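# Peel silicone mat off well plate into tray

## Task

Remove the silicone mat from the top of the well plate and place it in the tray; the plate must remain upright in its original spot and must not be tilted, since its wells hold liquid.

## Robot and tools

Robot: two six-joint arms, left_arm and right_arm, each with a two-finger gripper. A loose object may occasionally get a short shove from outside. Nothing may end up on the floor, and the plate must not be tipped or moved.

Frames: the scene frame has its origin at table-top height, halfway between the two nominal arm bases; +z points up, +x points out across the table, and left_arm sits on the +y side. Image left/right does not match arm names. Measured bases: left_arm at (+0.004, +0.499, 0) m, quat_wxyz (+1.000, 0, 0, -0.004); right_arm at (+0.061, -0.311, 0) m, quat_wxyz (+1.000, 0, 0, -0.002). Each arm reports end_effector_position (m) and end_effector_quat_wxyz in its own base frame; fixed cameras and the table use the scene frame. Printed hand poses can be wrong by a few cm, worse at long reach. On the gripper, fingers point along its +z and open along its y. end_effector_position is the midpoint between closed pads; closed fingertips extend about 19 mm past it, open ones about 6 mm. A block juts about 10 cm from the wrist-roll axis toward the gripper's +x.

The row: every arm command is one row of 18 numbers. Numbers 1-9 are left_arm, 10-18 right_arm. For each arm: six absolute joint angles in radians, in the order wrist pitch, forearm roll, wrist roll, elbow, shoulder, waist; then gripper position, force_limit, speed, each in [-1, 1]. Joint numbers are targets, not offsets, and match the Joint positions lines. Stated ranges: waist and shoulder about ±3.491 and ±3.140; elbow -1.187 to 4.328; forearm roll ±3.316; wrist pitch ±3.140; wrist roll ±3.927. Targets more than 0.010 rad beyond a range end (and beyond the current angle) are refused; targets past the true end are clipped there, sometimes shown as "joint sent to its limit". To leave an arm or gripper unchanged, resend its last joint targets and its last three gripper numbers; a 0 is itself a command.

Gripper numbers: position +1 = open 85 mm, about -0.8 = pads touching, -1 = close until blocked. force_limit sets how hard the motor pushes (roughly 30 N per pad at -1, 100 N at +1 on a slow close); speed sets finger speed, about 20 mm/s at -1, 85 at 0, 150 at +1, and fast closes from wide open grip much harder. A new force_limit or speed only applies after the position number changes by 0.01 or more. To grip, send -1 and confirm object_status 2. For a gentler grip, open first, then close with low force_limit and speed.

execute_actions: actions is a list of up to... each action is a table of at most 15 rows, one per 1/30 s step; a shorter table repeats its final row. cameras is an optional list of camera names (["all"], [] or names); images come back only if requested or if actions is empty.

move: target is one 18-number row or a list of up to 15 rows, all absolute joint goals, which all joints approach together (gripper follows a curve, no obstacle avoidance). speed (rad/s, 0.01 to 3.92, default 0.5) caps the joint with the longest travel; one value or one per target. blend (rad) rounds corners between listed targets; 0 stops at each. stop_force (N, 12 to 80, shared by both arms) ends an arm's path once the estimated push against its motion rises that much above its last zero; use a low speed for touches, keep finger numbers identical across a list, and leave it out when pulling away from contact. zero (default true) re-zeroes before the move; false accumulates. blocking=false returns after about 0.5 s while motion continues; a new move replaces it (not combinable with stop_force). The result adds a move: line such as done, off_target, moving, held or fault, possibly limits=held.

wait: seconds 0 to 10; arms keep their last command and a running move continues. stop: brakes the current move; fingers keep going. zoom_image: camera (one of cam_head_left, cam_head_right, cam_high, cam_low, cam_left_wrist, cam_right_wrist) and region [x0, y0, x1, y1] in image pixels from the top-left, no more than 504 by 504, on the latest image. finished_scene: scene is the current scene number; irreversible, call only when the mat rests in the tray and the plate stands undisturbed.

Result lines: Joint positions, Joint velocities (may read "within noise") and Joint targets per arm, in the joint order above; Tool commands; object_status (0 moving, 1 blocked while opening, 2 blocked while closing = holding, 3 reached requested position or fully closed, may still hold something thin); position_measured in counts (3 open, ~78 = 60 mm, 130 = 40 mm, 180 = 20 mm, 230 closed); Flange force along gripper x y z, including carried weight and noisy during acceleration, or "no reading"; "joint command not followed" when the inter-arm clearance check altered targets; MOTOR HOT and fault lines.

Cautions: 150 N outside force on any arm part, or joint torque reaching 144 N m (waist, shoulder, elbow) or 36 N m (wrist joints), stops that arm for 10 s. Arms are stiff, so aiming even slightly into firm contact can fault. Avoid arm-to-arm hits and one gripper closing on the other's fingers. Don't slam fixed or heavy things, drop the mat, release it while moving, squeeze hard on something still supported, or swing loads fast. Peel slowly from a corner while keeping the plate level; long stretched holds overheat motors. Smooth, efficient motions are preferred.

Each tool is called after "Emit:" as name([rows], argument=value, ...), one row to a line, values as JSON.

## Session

Emit:
execute_actions(actions=[])

Emit:
zoom_image(camera="cam_head_left", region=[240, 270, 500, 430])

Scene clock: 0.00 s.
left_arm: end_effector_position=(+0.6318, -0.2383, +0.3003) position_measured=3 object_status=3 end_effector_quat_wxyz=(-0.093, -0.543, +0.821, -0.148) | right_arm: end_effector_position=(+0.3431, +0.3387, +0.3078) position_measured=3 object_status=3 end_effector_quat_wxyz=(-0.158, -0.467, +0.861, -0.125)
Joint names: [wrist pitch, forearm roll, wrist roll, elbow, shoulder, waist]
Joint positions: left_arm=[-1.572 0.351 1.186 0.53 0.514 -0.014] | right_arm=[-2.034 0.039 -0.071 0.446 0.388 1.075]
Joint velocities: within noise
Flange force (N): no reading
Joint targets: left_arm=[-1.572 0.351 1.186 0.530 0.514 -0.014] | right_arm=[-2.034 0.039 -0.071 0.446 0.388 1.075]
Tool commands: left_gripper/position=+1.0 left_gripper/force_limit=+1.0 left_gripper/speed=+1.0 right_gripper/position=+1.0 right_gripper/force_limit=+1.0 right_gripper/speed=+1.0

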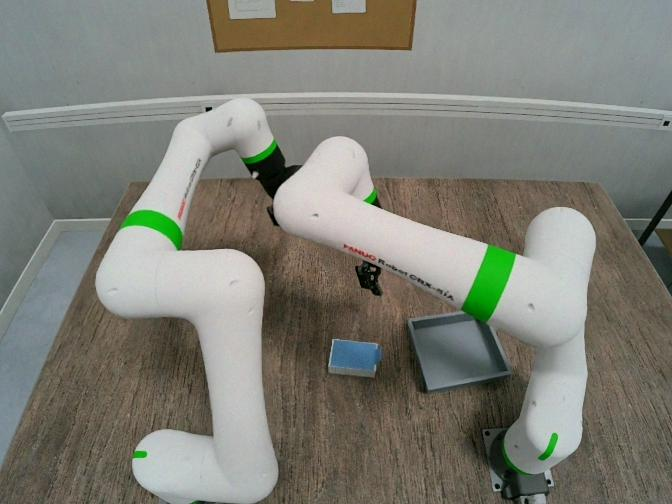

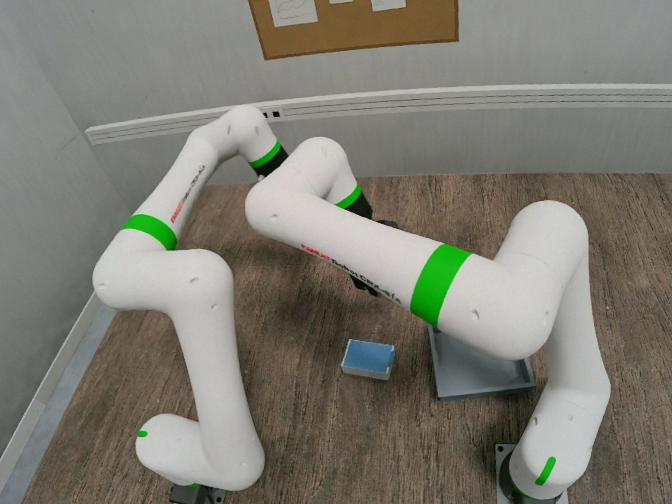

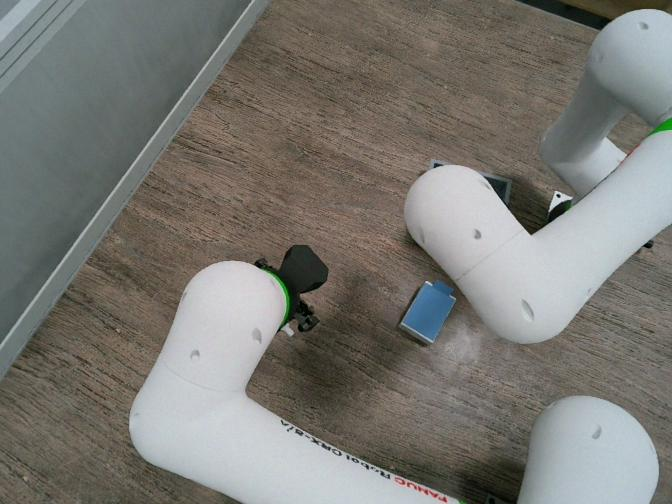

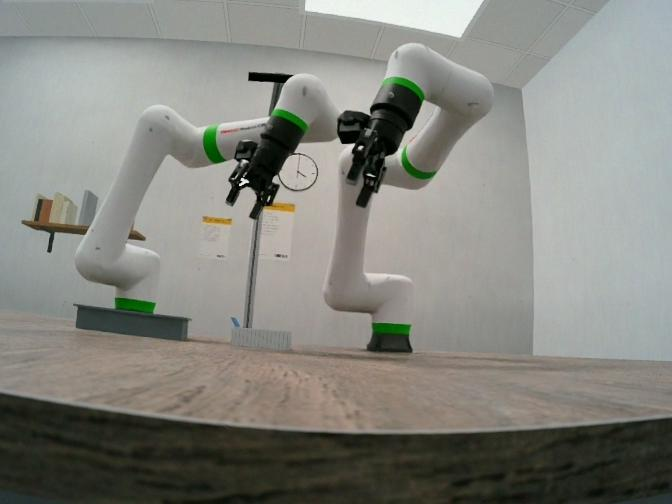

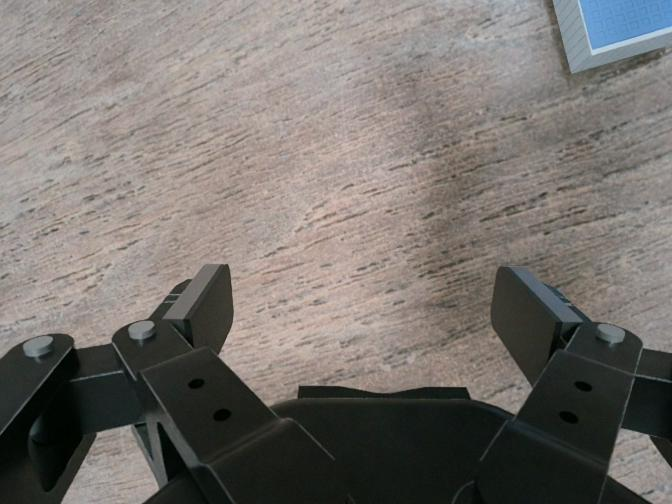

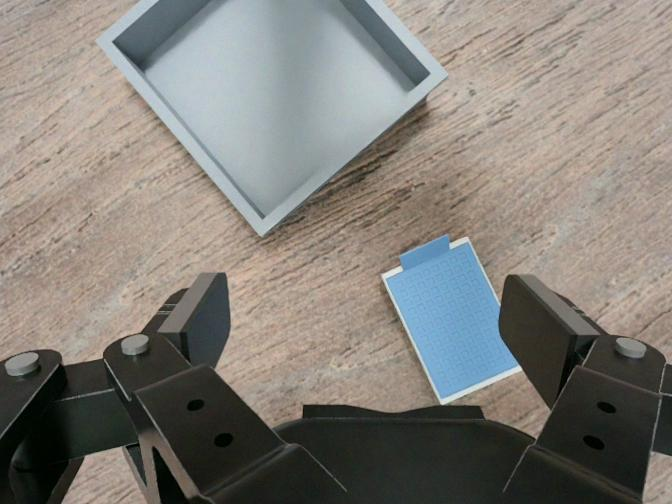

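Scaled by 1.938 from the camera's 672x504 image, which has a finer 960x720 frame.

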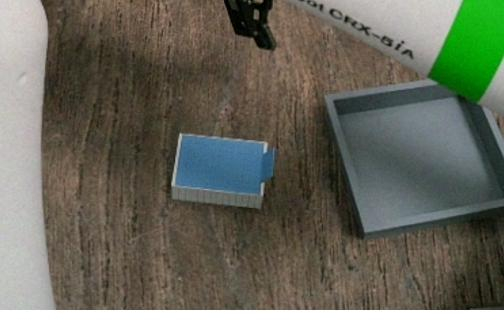

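Emit:
move([
  [-1.3933,0,-1.3044,0.0021,0.1796,0.3,0.88,0,-0.5,-1.612,0,-1.027,0.071,0.03,1.027,0,-0.8,-0.5],
], speed=0.9, cameras=["cam_right_wrist","cam_head_left"])

Emit:
zoom_image(camera="cam_right_wrist", region=[350, 0, 672, 250])

Scene clock: 3.50 s.
left_arm: end_effector_position=(+0.5127, +0.0225, +0.2001) position_measured=18 object_status=3 end_effector_quat_wxyz=(+0.000, +0.481, +0.877, +0.000) | right_arm: end_effector_position=(+0.3399, +0.3109, +0.3001) position_measured=129 object_status=3 end_effector_quat_wxyz=(+0.000, +0.000, +1.000, +0.000)
Joint names: [wrist pitch, forearm roll, wrist roll, elbow, shoulder, waist]
Joint positions: left_arm=[-1.393 0 -1.304 0.002 0.18 0.3] | right_arm=[-1.612 0 -1.027 0.071 0.03 1.027]
Flange force (N): left_arm=[-8.1 8.8 1.2] | right_arm=[2.7 -1.5 2.8]
Joint targets: left_arm=[-1.393 0.000 -1.304 0.002 0.180 0.300] | right_arm=[-1.612 0.000 -1.027 0.071 0.030 1.027]
move: done
Images, in order (width x height): cam_head_left 672x504, cam_right_wrist 672x504.

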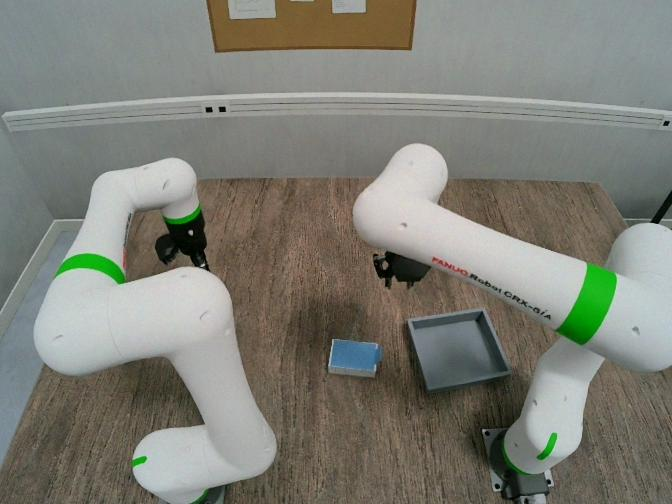

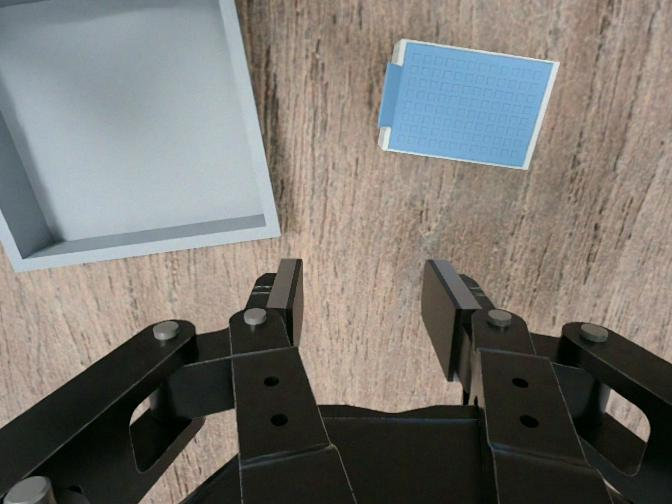

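Scaled by 1.565 from the camera's 672x504 image, which has a finer 960x720 frame.

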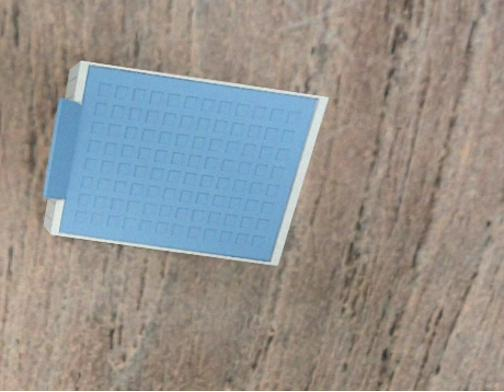

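Emit:
move([
  [-1.3931,0,-1.1739,0.0005,0.1782,0.0,0.88,0,-0.5,-0.2895,0,-1.3734,-0.982,-0.3988,1.1757,0,-0.8,-0.5],
  [-1.3931,0,-1.1739,0.0005,0.1782,-0.5331,0.88,0,-0.5,-0.2895,0,-1.3734,-0.982,-0.3988,1.1757,0,-0.8,-0.5],
], speed=0.8, cameras=["cam_right_wrist","cam_low","cam_left_wrist"])

Emit:
zoom_image(camera="cam_low", region=[190, 250, 350, 360])

Emit:
zoom_image(camera="cam_left_wrist", region=[180, 50, 584, 450])

Scene clock: 7.70 s.
left_arm: end_effector_position=(+0.3611, -0.3640, +0.2001) position_measured=18 object_status=3 end_effector_quat_wxyz=(+0.000, +0.754, +0.657, +0.000) | right_arm: end_effector_position=(+0.2741, +0.3196, +0.0867) position_measured=129 object_status=3 end_effector_quat_wxyz=(+0.100, +0.093, +0.935, +0.327)
Joint names: [wrist pitch, forearm roll, wrist roll, elbow, shoulder, waist]
Joint positions: left_arm=[-1.393 0 -1.174 0 0.178 -0.533] | right_arm=[-0.29 0 -1.373 -0.982 -0.399 1.176]
Flange force (N): left_arm=[-10.1 6.7 0.6] | right_arm=no reading
Joint targets: left_arm=[-1.393 0.000 -1.174 0.001 0.178 -0.533] | right_arm=[-0.289 0.000 -1.373 -0.982 -0.399 1.176]
move: done
Images, in order (width x height): cam_low 672x504, cam_left_wrist 672x504, cam_right_wrist 672x504.

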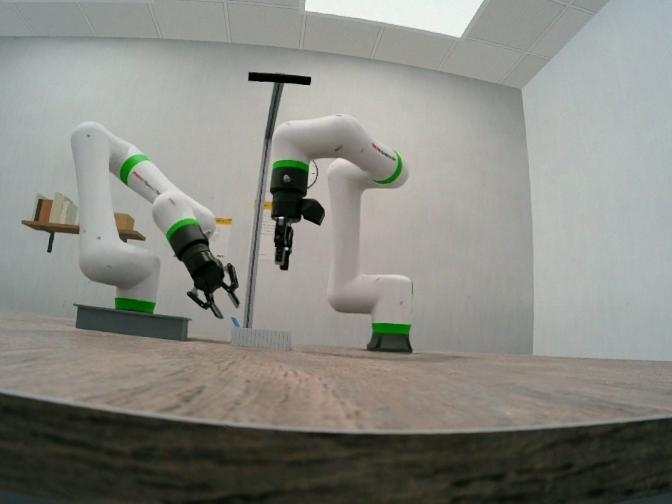

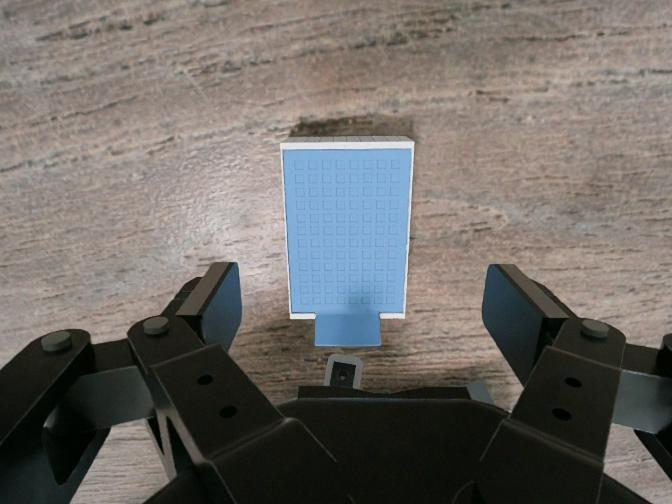

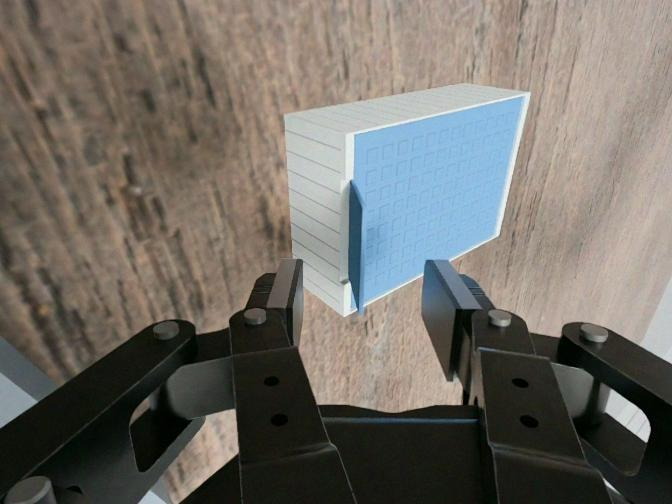

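Scaled by 3.150 from the camera's 672x504 image, which has a finer 960x720 frame.

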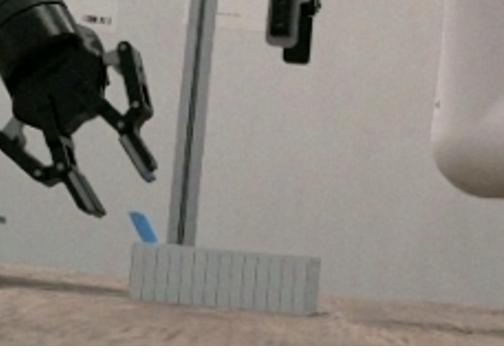

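Scaled by 1.248 from the camera's 672x504 image, which has a finer 960x720 frame.

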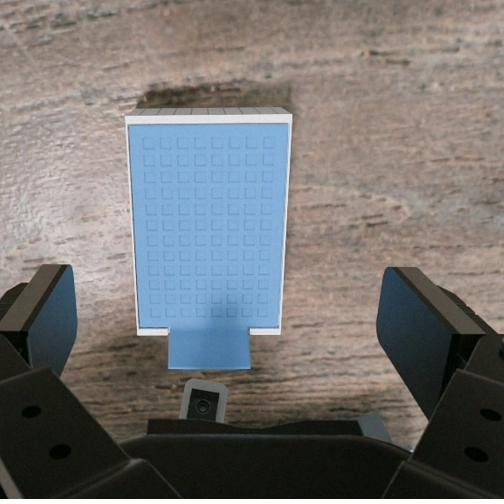

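Emit:
move([
  [-1.1077,0,-1.1739,-0.1884,0.2747,-0.5331,0.88,0,-0.5,-0.1728,0,-1.3734,-0.9714,-0.2715,1.1759,0,-0.8,-0.5],
  [-1.1077,0,-1.1739,-0.1884,0.2747,-0.5331,0.88,0,-0.5,-0.1728,0,-1.3734,-0.9714,-0.2715,1.1759,-1,-0.8,-0.6],
], speed=0.25, cameras=["cam_right_wrist","cam_low","cam_left_wrist"])

Emit:
zoom_image(camera="cam_low", region=[190, 250, 350, 360])

Scene clock: 10.60 s.
left_arm: end_effector_position=(+0.3610, -0.3640, +0.0752) position_measured=18 object_status=3 end_effector_quat_wxyz=(+0.000, +0.754, +0.657, +0.000) | right_arm: end_effector_position=(+0.2815, +0.3374, +0.0637) position_measured=227 object_status=2 end_effector_quat_wxyz=(+0.100, +0.093, +0.935, +0.327)
Joint names: [wrist pitch, forearm roll, wrist roll, elbow, shoulder, waist]
Joint positions: left_arm=[-1.108 0 -1.174 -0.188 0.275 -0.533] | right_arm=[-0.173 0 -1.373 -0.971 -0.271 1.176]
Flange force (N): left_arm=[-8.6 6.4 3.5] | right_arm=no reading
Joint targets: left_arm=[-1.108 0.000 -1.174 -0.188 0.275 -0.533] | right_arm=[-0.173 0.000 -1.373 -0.971 -0.272 1.176]
move: done
Images, in order (width x height): cam_low 672x504, cam_left_wrist 672x504, cam_right_wrist 672x504.

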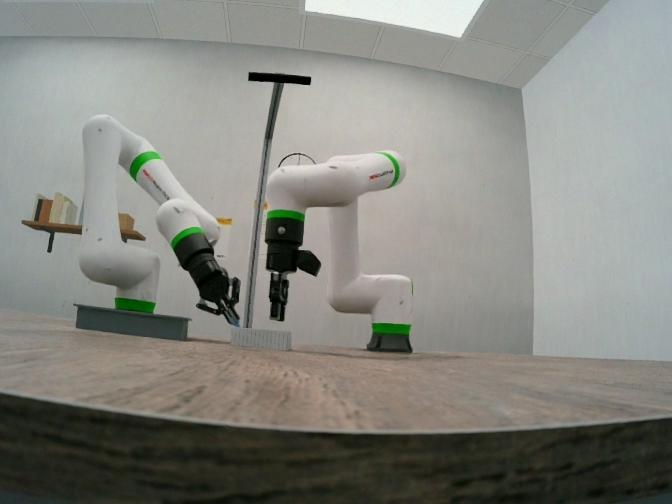

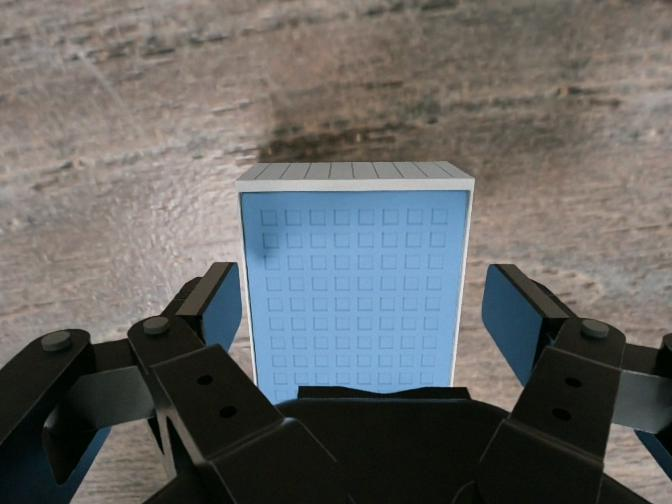

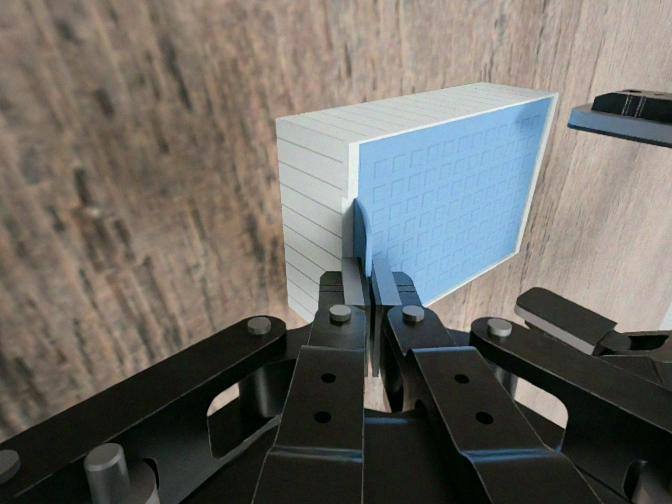

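Scaled by 3.150 from the camera's 672x504 image, which has a finer 960x720 frame.

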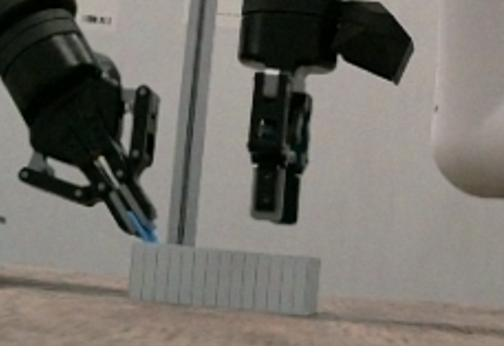

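Emit:
move([
  [-1.037,0,-1.1739,-0.2222,0.3116,-0.5331,0.88,0,-0.5,-0.1728,0,-1.3734,-0.9714,-0.2715,1.1759,-1,-0.8,-0.6],
], speed=0.03, stop_force=12, cameras=["cam_left_wrist","cam_right_wrist"])

Scene clock: 13.13 s.
left_arm: end_effector_position=(+0.3612, -0.3641, +0.0513) position_measured=18 object_status=3 end_effector_quat_wxyz=(+0.000, +0.754, +0.657, +0.000) | right_arm: end_effector_position=(+0.2815, +0.3374, +0.0637) position_measured=227 object_status=2 end_effector_quat_wxyz=(+0.100, +0.093, +0.935, +0.327)
Joint names: [wrist pitch, forearm roll, wrist roll, elbow, shoulder, waist]
Joint positions: left_arm=[-1.053 0 -1.174 -0.214 0.303 -0.533] | right_arm=[-0.173 0 -1.373 -0.971 -0.271 1.176]
Flange force (N): left_arm=[0.9 1.5 -30.8] | right_arm=no reading
Joint targets: left_arm=[-1.053 0.000 -1.174 -0.214 0.303 -0.533] | right_arm=[-0.173 0.000 -1.373 -0.971 -0.272 1.176]
move: contact (left_arm); left_arm: the wrist pitch is farthest, 0.016 rad from its target
Images, in order (width x height): cam_left_wrist 672x504, cam_right_wrist 672x504.

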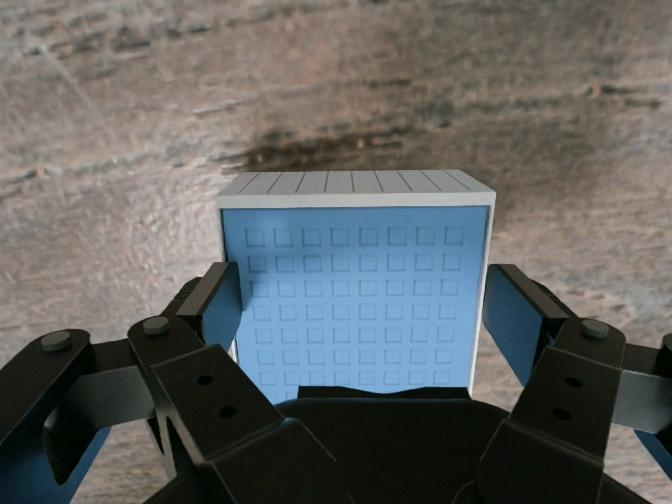

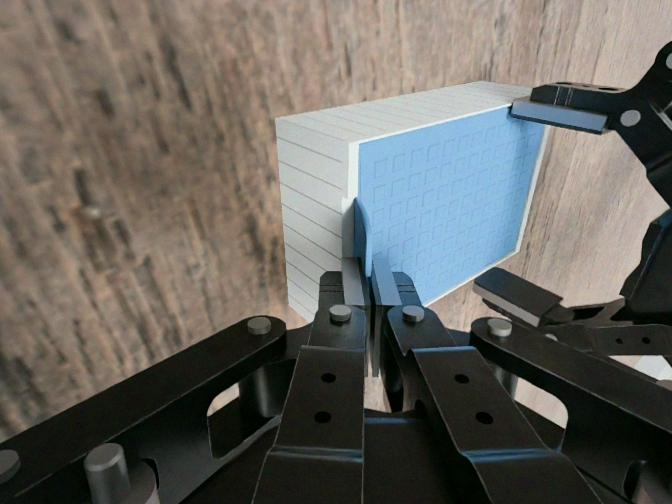

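Emit:
move([
  [-1.053,0,-1.174,-0.214,0.303,-0.533,0.88,0,-0.5,-0.2743,0,-1.3734,-0.9098,-0.3114,1.1829,-1,-0.8,-0.6],
  [-1.053,0,-1.174,-0.214,0.303,-0.533,0.88,0,-0.5,-0.4173,0,-1.3734,-0.7906,-0.3352,1.1958,-1,-0.8,-0.6],
  [-1.053,0,-1.174,-0.214,0.303,-0.533,0.88,0,-0.5,-0.4991,0,-1.3734,-0.7246,-0.351,1.2002,-1,-0.8,-0.6],
], speed=0.07, blend=[0.02,0.02,0], cameras=["cam_left_wrist","cam_right_wrist","cam_low"])

Emit:
zoom_image(camera="cam_low", region=[190, 250, 350, 360])

Scene clock: 18.63 s.
left_arm: end_effector_position=(+0.3615, -0.3642, +0.0514) position_measured=18 object_status=3 end_effector_quat_wxyz=(+0.000, +0.754, +0.657, +0.000) | right_arm: end_effector_position=(+0.2878, +0.3818, +0.1738) position_measured=227 object_status=2 end_effector_quat_wxyz=(+0.096, +0.081, +0.936, +0.328)
Joint names: [wrist pitch, forearm roll, wrist roll, elbow, shoulder, waist]
Joint positions: left_arm=[-1.053 0 -1.174 -0.214 0.303 -0.533] | right_arm=[-0.499 0 -1.373 -0.725 -0.351 1.2]
Flange force (N): left_arm=[-9.6 6.8 -19.6] | right_arm=no reading
Joint targets: left_arm=[-1.053 0.000 -1.174 -0.214 0.303 -0.533] | right_arm=[-0.499 0.000 -1.373 -0.725 -0.351 1.200]
move: done
Images, in order (width x height): cam_low 672x504, cam_left_wrist 672x504, cam_right_wrist 672x504.

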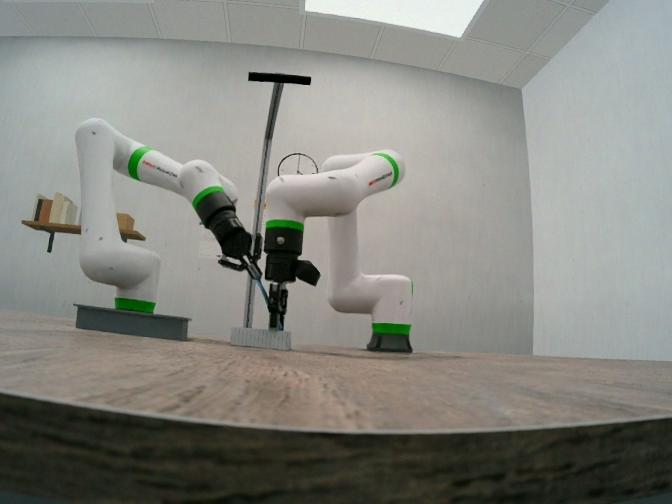

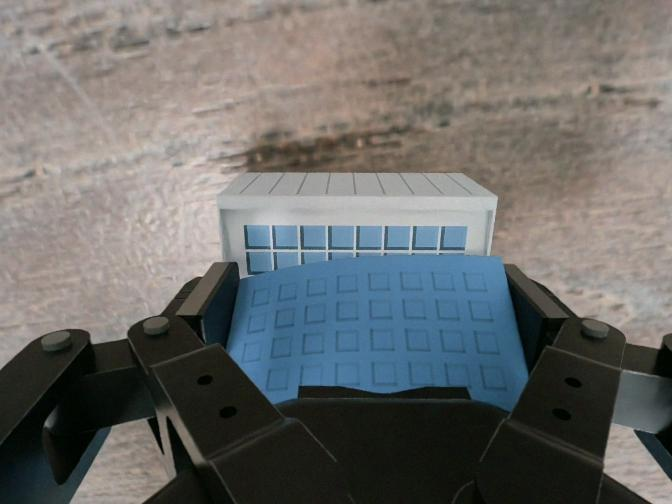

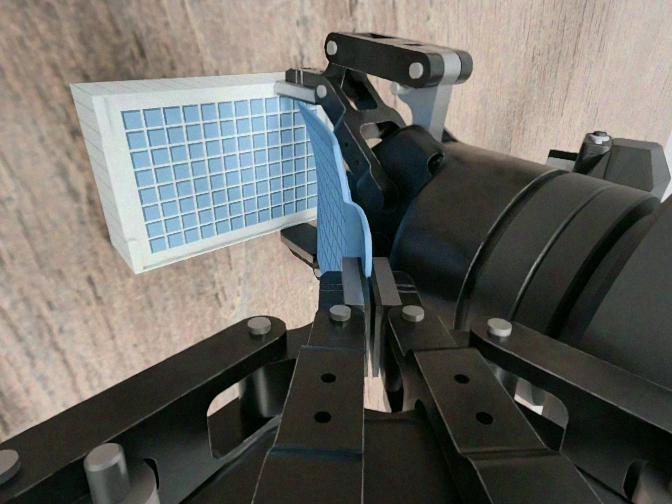

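Scaled by 3.150 from the camera's 672x504 image, which has a finer 960x720 frame.

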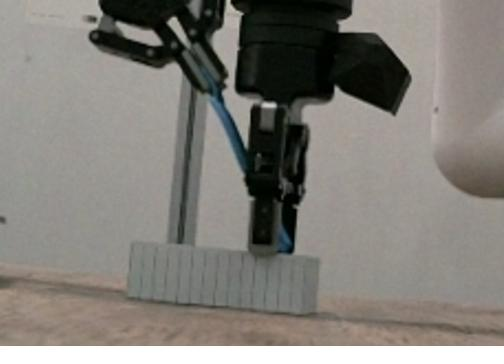

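Emit:
move([
  [-1.053,0,-1.174,-0.214,0.303,-0.533,0.88,0,-0.5,-0.6408,0,-1.3734,-0.6664,-0.4345,1.1926,-1,-0.8,-0.6],
  [-1.053,0,-1.174,-0.214,0.303,-0.533,0.88,0,-0.5,-0.8676,0,-1.3734,-0.6937,-0.6886,1.132,-1,-0.8,-0.6],
], speed=[0.12,0.3], blend=[0.03,0], cameras=["cam_low","cam_left_wrist"])

Emit:
move([
  [-1.1077,0,-1.1739,-0.1884,0.2747,-0.5331,0.88,0,-0.5,-1.595,0,-0.4965,-0.3118,-0.336,0.6665,-1,-0.8,-0.6],
  [-1.3931,0,-1.1739,0.0005,0.1782,-0.5331,0.88,0,-0.5,-1.3531,0,-0.4965,-0.5279,-0.3102,0.6665,-1,-0.8,-0.6],
], speed=[0.5,0.3], cameras=["cam_low","cam_left_wrist","cam_right_wrist","cam_head_left"])

Scene clock: 21.83 s.
left_arm: end_effector_position=(+0.3615, -0.3642, +0.0514) position_measured=18 object_status=3 end_effector_quat_wxyz=(+0.000, +0.754, +0.657, +0.000) | right_arm: end_effector_position=(+0.2750, +0.2799, +0.2601) position_measured=227 object_status=2 end_effector_quat_wxyz=(+0.107, +0.113, +0.933, +0.325)
Joint names: [wrist pitch, forearm roll, wrist roll, elbow, shoulder, waist]
Joint positions: left_arm=[-1.053 0 -1.174 -0.214 0.303 -0.533] | right_arm=[-0.868 0 -1.373 -0.694 -0.689 1.132]
Flange force (N): left_arm=[-10.2 7.2 -19.4] | right_arm=no reading
Joint targets: left_arm=[-1.053 0.000 -1.174 -0.214 0.303 -0.533] | right_arm=[-0.868 0.000 -1.373 -0.694 -0.689 1.132]
move: done
Images, in order (width x height): cam_low 672x504, cam_left_wrist 672x504.

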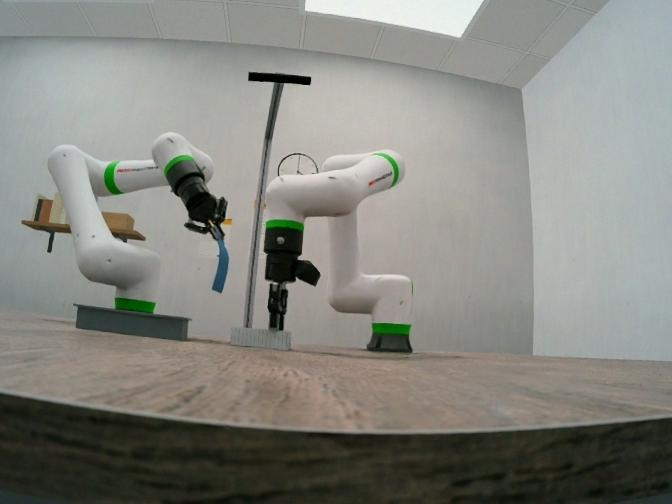

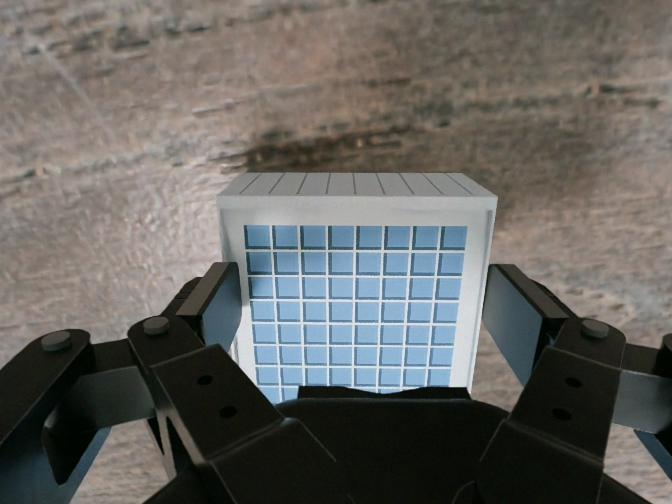

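Scene clock: 25.17 s.
left_arm: end_effector_position=(+0.3610, -0.3640, +0.2002) position_measured=18 object_status=3 end_effector_quat_wxyz=(+0.000, +0.754, +0.657, +0.000) | right_arm: end_effector_position=(+0.3120, +0.0800, +0.1702) position_measured=227 object_status=2 end_effector_quat_wxyz=(+0.000, -0.085, +0.996, +0.000)
Joint names: [wrist pitch, forearm roll, wrist roll, elbow, shoulder, waist]
Joint positions: left_arm=[-1.393 0 -1.174 0 0.178 -0.533] | right_arm=[-1.353 0 -0.496 -0.528 -0.31 0.666]
Flange force (N): left_arm=[-9.6 7.2 0.4] | right_arm=[3.4 0.4 2.1]
Joint targets: left_arm=[-1.393 0.000 -1.174 0.001 0.178 -0.533] | right_arm=[-1.353 0.000 -0.496 -0.528 -0.310 0.666]
move: done
Images, in order (width x height): cam_head_left 672x504, cam_low 672x504, cam_left_wrist 672x504, cam_right_wrist 672x504.

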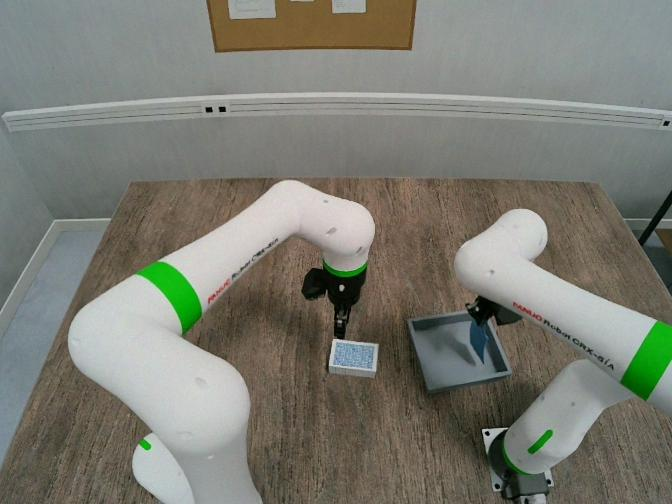

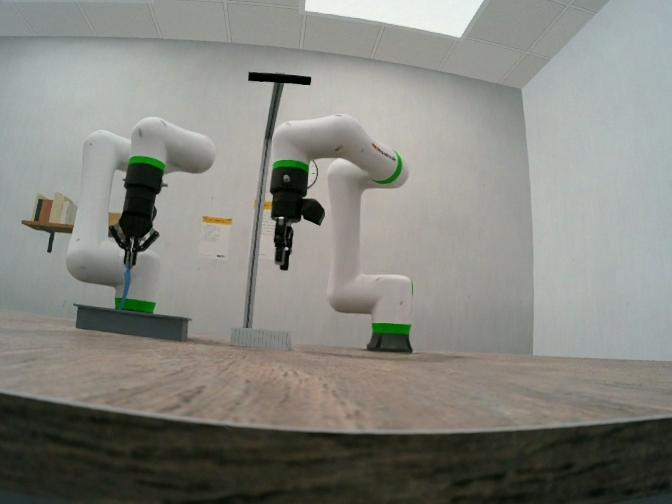

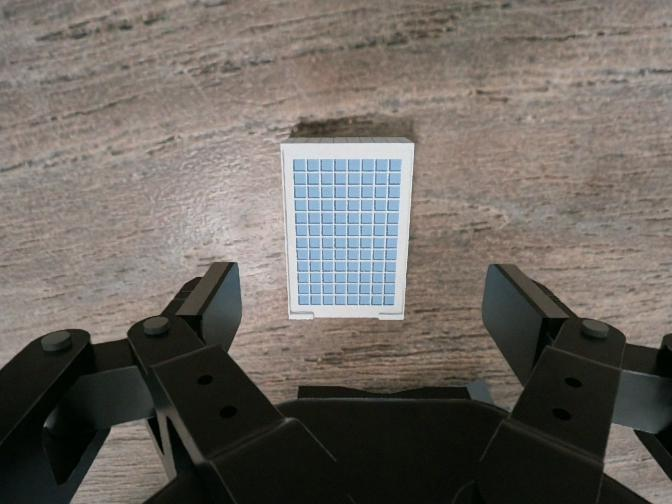

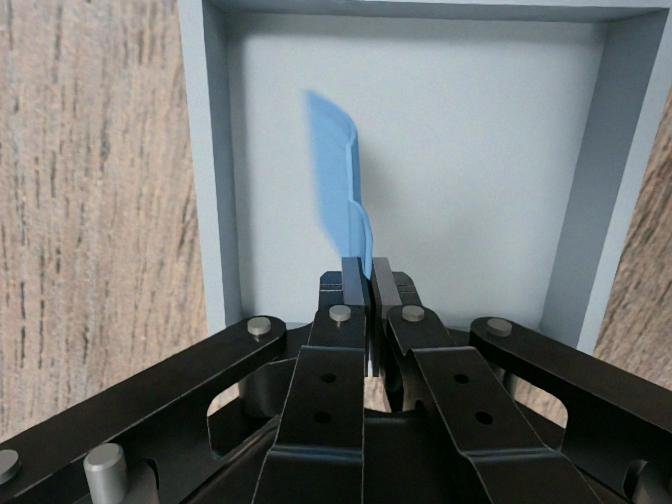

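Emit:
move([
  [-1.3931,0,-1.1739,0.0005,0.1782,-0.5331,0.88,0,-0.5,-1.1865,0,-0.6244,-0.62,-0.2357,0.7944,-1,-0.8,-0.6],
  [-1.3931,0,-1.1739,0.0005,0.1782,-0.5331,0.88,0,-0.5,-1.0209,0,-0.7643,-0.667,-0.1171,0.9343,-1,-0.8,-0.6],
], speed=0.2, blend=[0.05,0], cameras=["cam_right_wrist","cam_head_left"])

Scene clock: 27.47 s.
left_arm: end_effector_position=(+0.3610, -0.3640, +0.2001) position_measured=18 object_status=3 end_effector_quat_wxyz=(+0.000, +0.754, +0.657, +0.000) | right_arm: end_effector_position=(+0.2940, +0.1790, +0.0551) position_measured=227 object_status=2 end_effector_quat_wxyz=(+0.000, -0.085, +0.996, +0.000)
Joint names: [wrist pitch, forearm roll, wrist roll, elbow, shoulder, waist]
Joint positions: left_arm=[-1.393 0 -1.174 0.001 0.178 -0.533] | right_arm=[-1.021 0 -0.764 -0.667 -0.117 0.934]
Flange force (N): left_arm=[-9.3 7.1 0.7] | right_arm=[4.3 -0.7 0.4]
Joint targets: left_arm=[-1.393 0.000 -1.174 0.001 0.178 -0.533] | right_arm=[-1.021 0.000 -0.764 -0.667 -0.117 0.934]
move: done
Images, in order (width x height): cam_head_left 672x504, cam_right_wrist 672x504.

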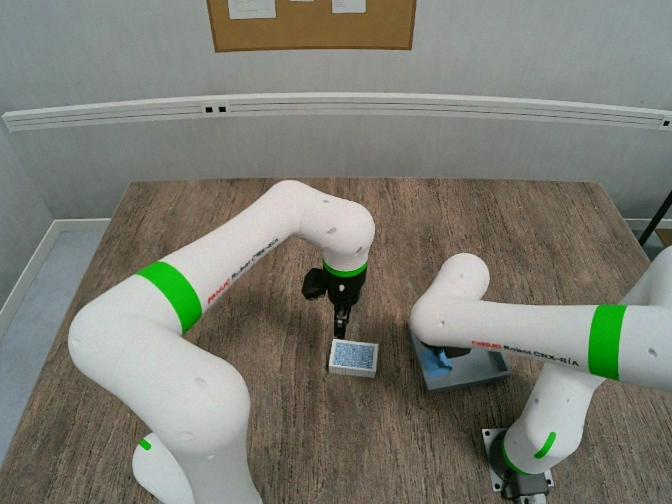

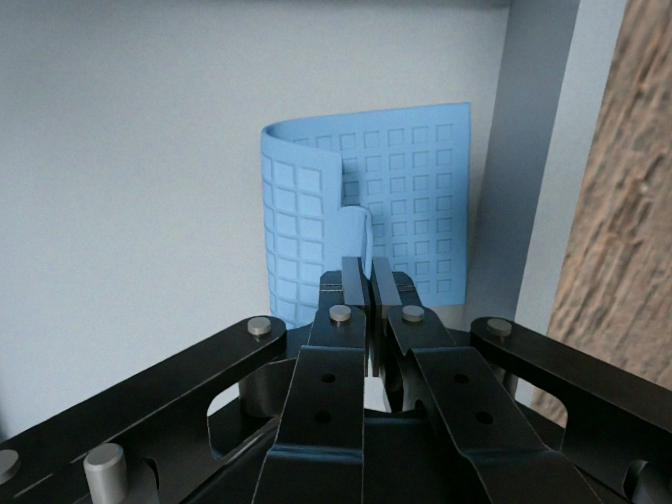

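Emit:
move([
  [-1.3931,0,-1.1739,0.0005,0.1782,-0.5331,0.88,0,-0.5,-1.1174,0,-0.6478,-0.6661,-0.2127,0.8178,-1,-0.8,-0.6],
  [-1.3931,0,-1.1739,0.0005,0.1782,-0.5331,0.88,0,-0.5,-1.0497,0,-0.5093,-0.728,-0.2069,0.6793,-1,-0.8,-0.6],
], speed=0.18, blend=[0.03,0], cameras=["cam_right_wrist","cam_head_left"])

Scene clock: 29.53 s.
left_arm: end_effector_position=(+0.3610, -0.3640, +0.2001) position_measured=18 object_status=3 end_effector_quat_wxyz=(+0.000, +0.754, +0.657, +0.000) | right_arm: end_effector_position=(+0.3063, +0.0803, +0.0598) position_measured=227 object_status=2 end_effector_quat_wxyz=(+0.000, -0.085, +0.996, +0.000)
Joint names: [wrist pitch, forearm roll, wrist roll, elbow, shoulder, waist]
Joint positions: left_arm=[-1.393 0 -1.174 0.001 0.178 -0.533] | right_arm=[-1.05 0 -0.509 -0.728 -0.207 0.679]
Flange force (N): left_arm=[-9.3 7.4 0.3] | right_arm=[4.4 0.4 1.3]
Joint targets: left_arm=[-1.393 0.000 -1.174 0.001 0.178 -0.533] | right_arm=[-1.050 0.000 -0.509 -0.728 -0.207 0.679]
move: done
Images, in order (width x height): cam_head_left 672x504, cam_right_wrist 672x504.

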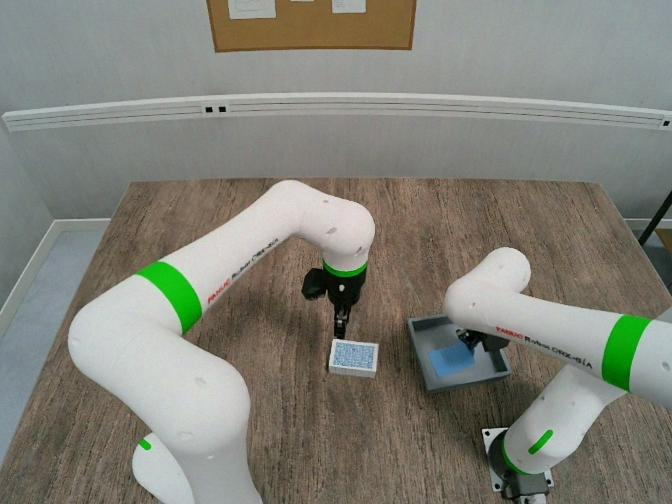

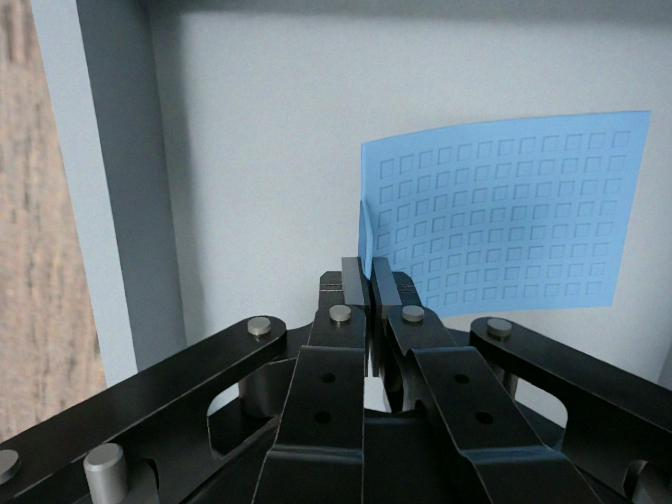

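Emit:
move([
  [-1.3931,0,-1.1739,0.0005,0.1782,-0.5331,0.88,0,-0.5,-1.0497,0,-0.5093,-0.728,-0.2069,0.6793,-0.4,-0.8,-0.7],
  [-1.3931,0,-1.1739,0.0005,0.1782,-0.5331,0.88,0,-0.5,-1.3193,0,-0.5093,-0.5694,-0.3179,0.6793,-0.4,-0.8,-0.7],
], speed=0.25, cameras=["cam_right_wrist","cam_left_wrist"])

Scene clock: 31.87 s.
left_arm: end_effector_position=(+0.3610, -0.3640, +0.2001) position_measured=18 object_status=3 end_effector_quat_wxyz=(+0.000, +0.754, +0.657, +0.000) | right_arm: end_effector_position=(+0.3060, +0.0800, +0.1551) position_measured=179 object_status=3 end_effector_quat_wxyz=(+0.000, -0.085, +0.996, +0.000)
Joint names: [wrist pitch, forearm roll, wrist roll, elbow, shoulder, waist]
Joint positions: left_arm=[-1.393 0 -1.174 0.001 0.178 -0.533] | right_arm=[-1.319 0 -0.509 -0.569 -0.318 0.679]
Flange force (N): left_arm=[-9.0 6.9 0.5] | right_arm=[4.2 0.4 1.9]
Joint targets: left_arm=[-1.393 0.000 -1.174 0.001 0.178 -0.533] | right_arm=[-1.319 0.000 -0.509 -0.569 -0.318 0.679]
move: done
Images, in order (width x height): cam_left_wrist 672x504, cam_right_wrist 672x504.

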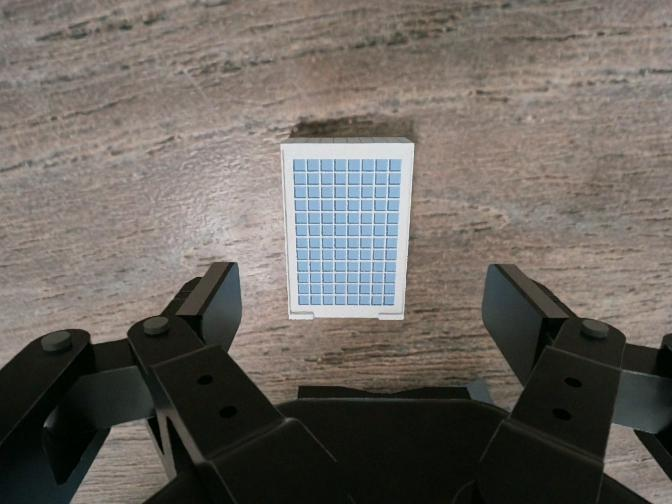

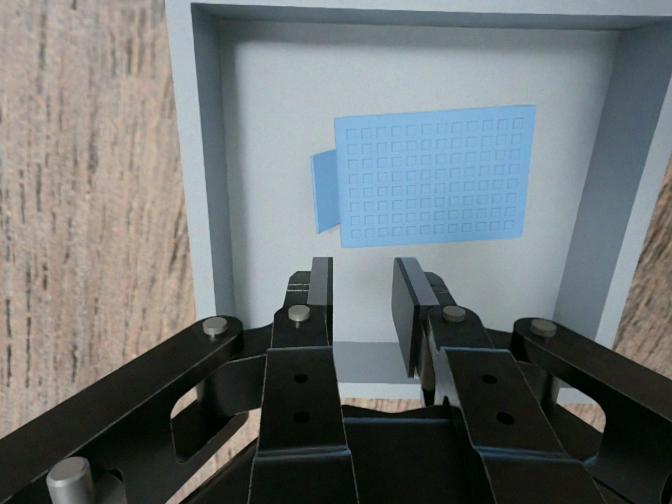

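Emit:
finished_scene(scene=2)

The scene is finished: the task was done.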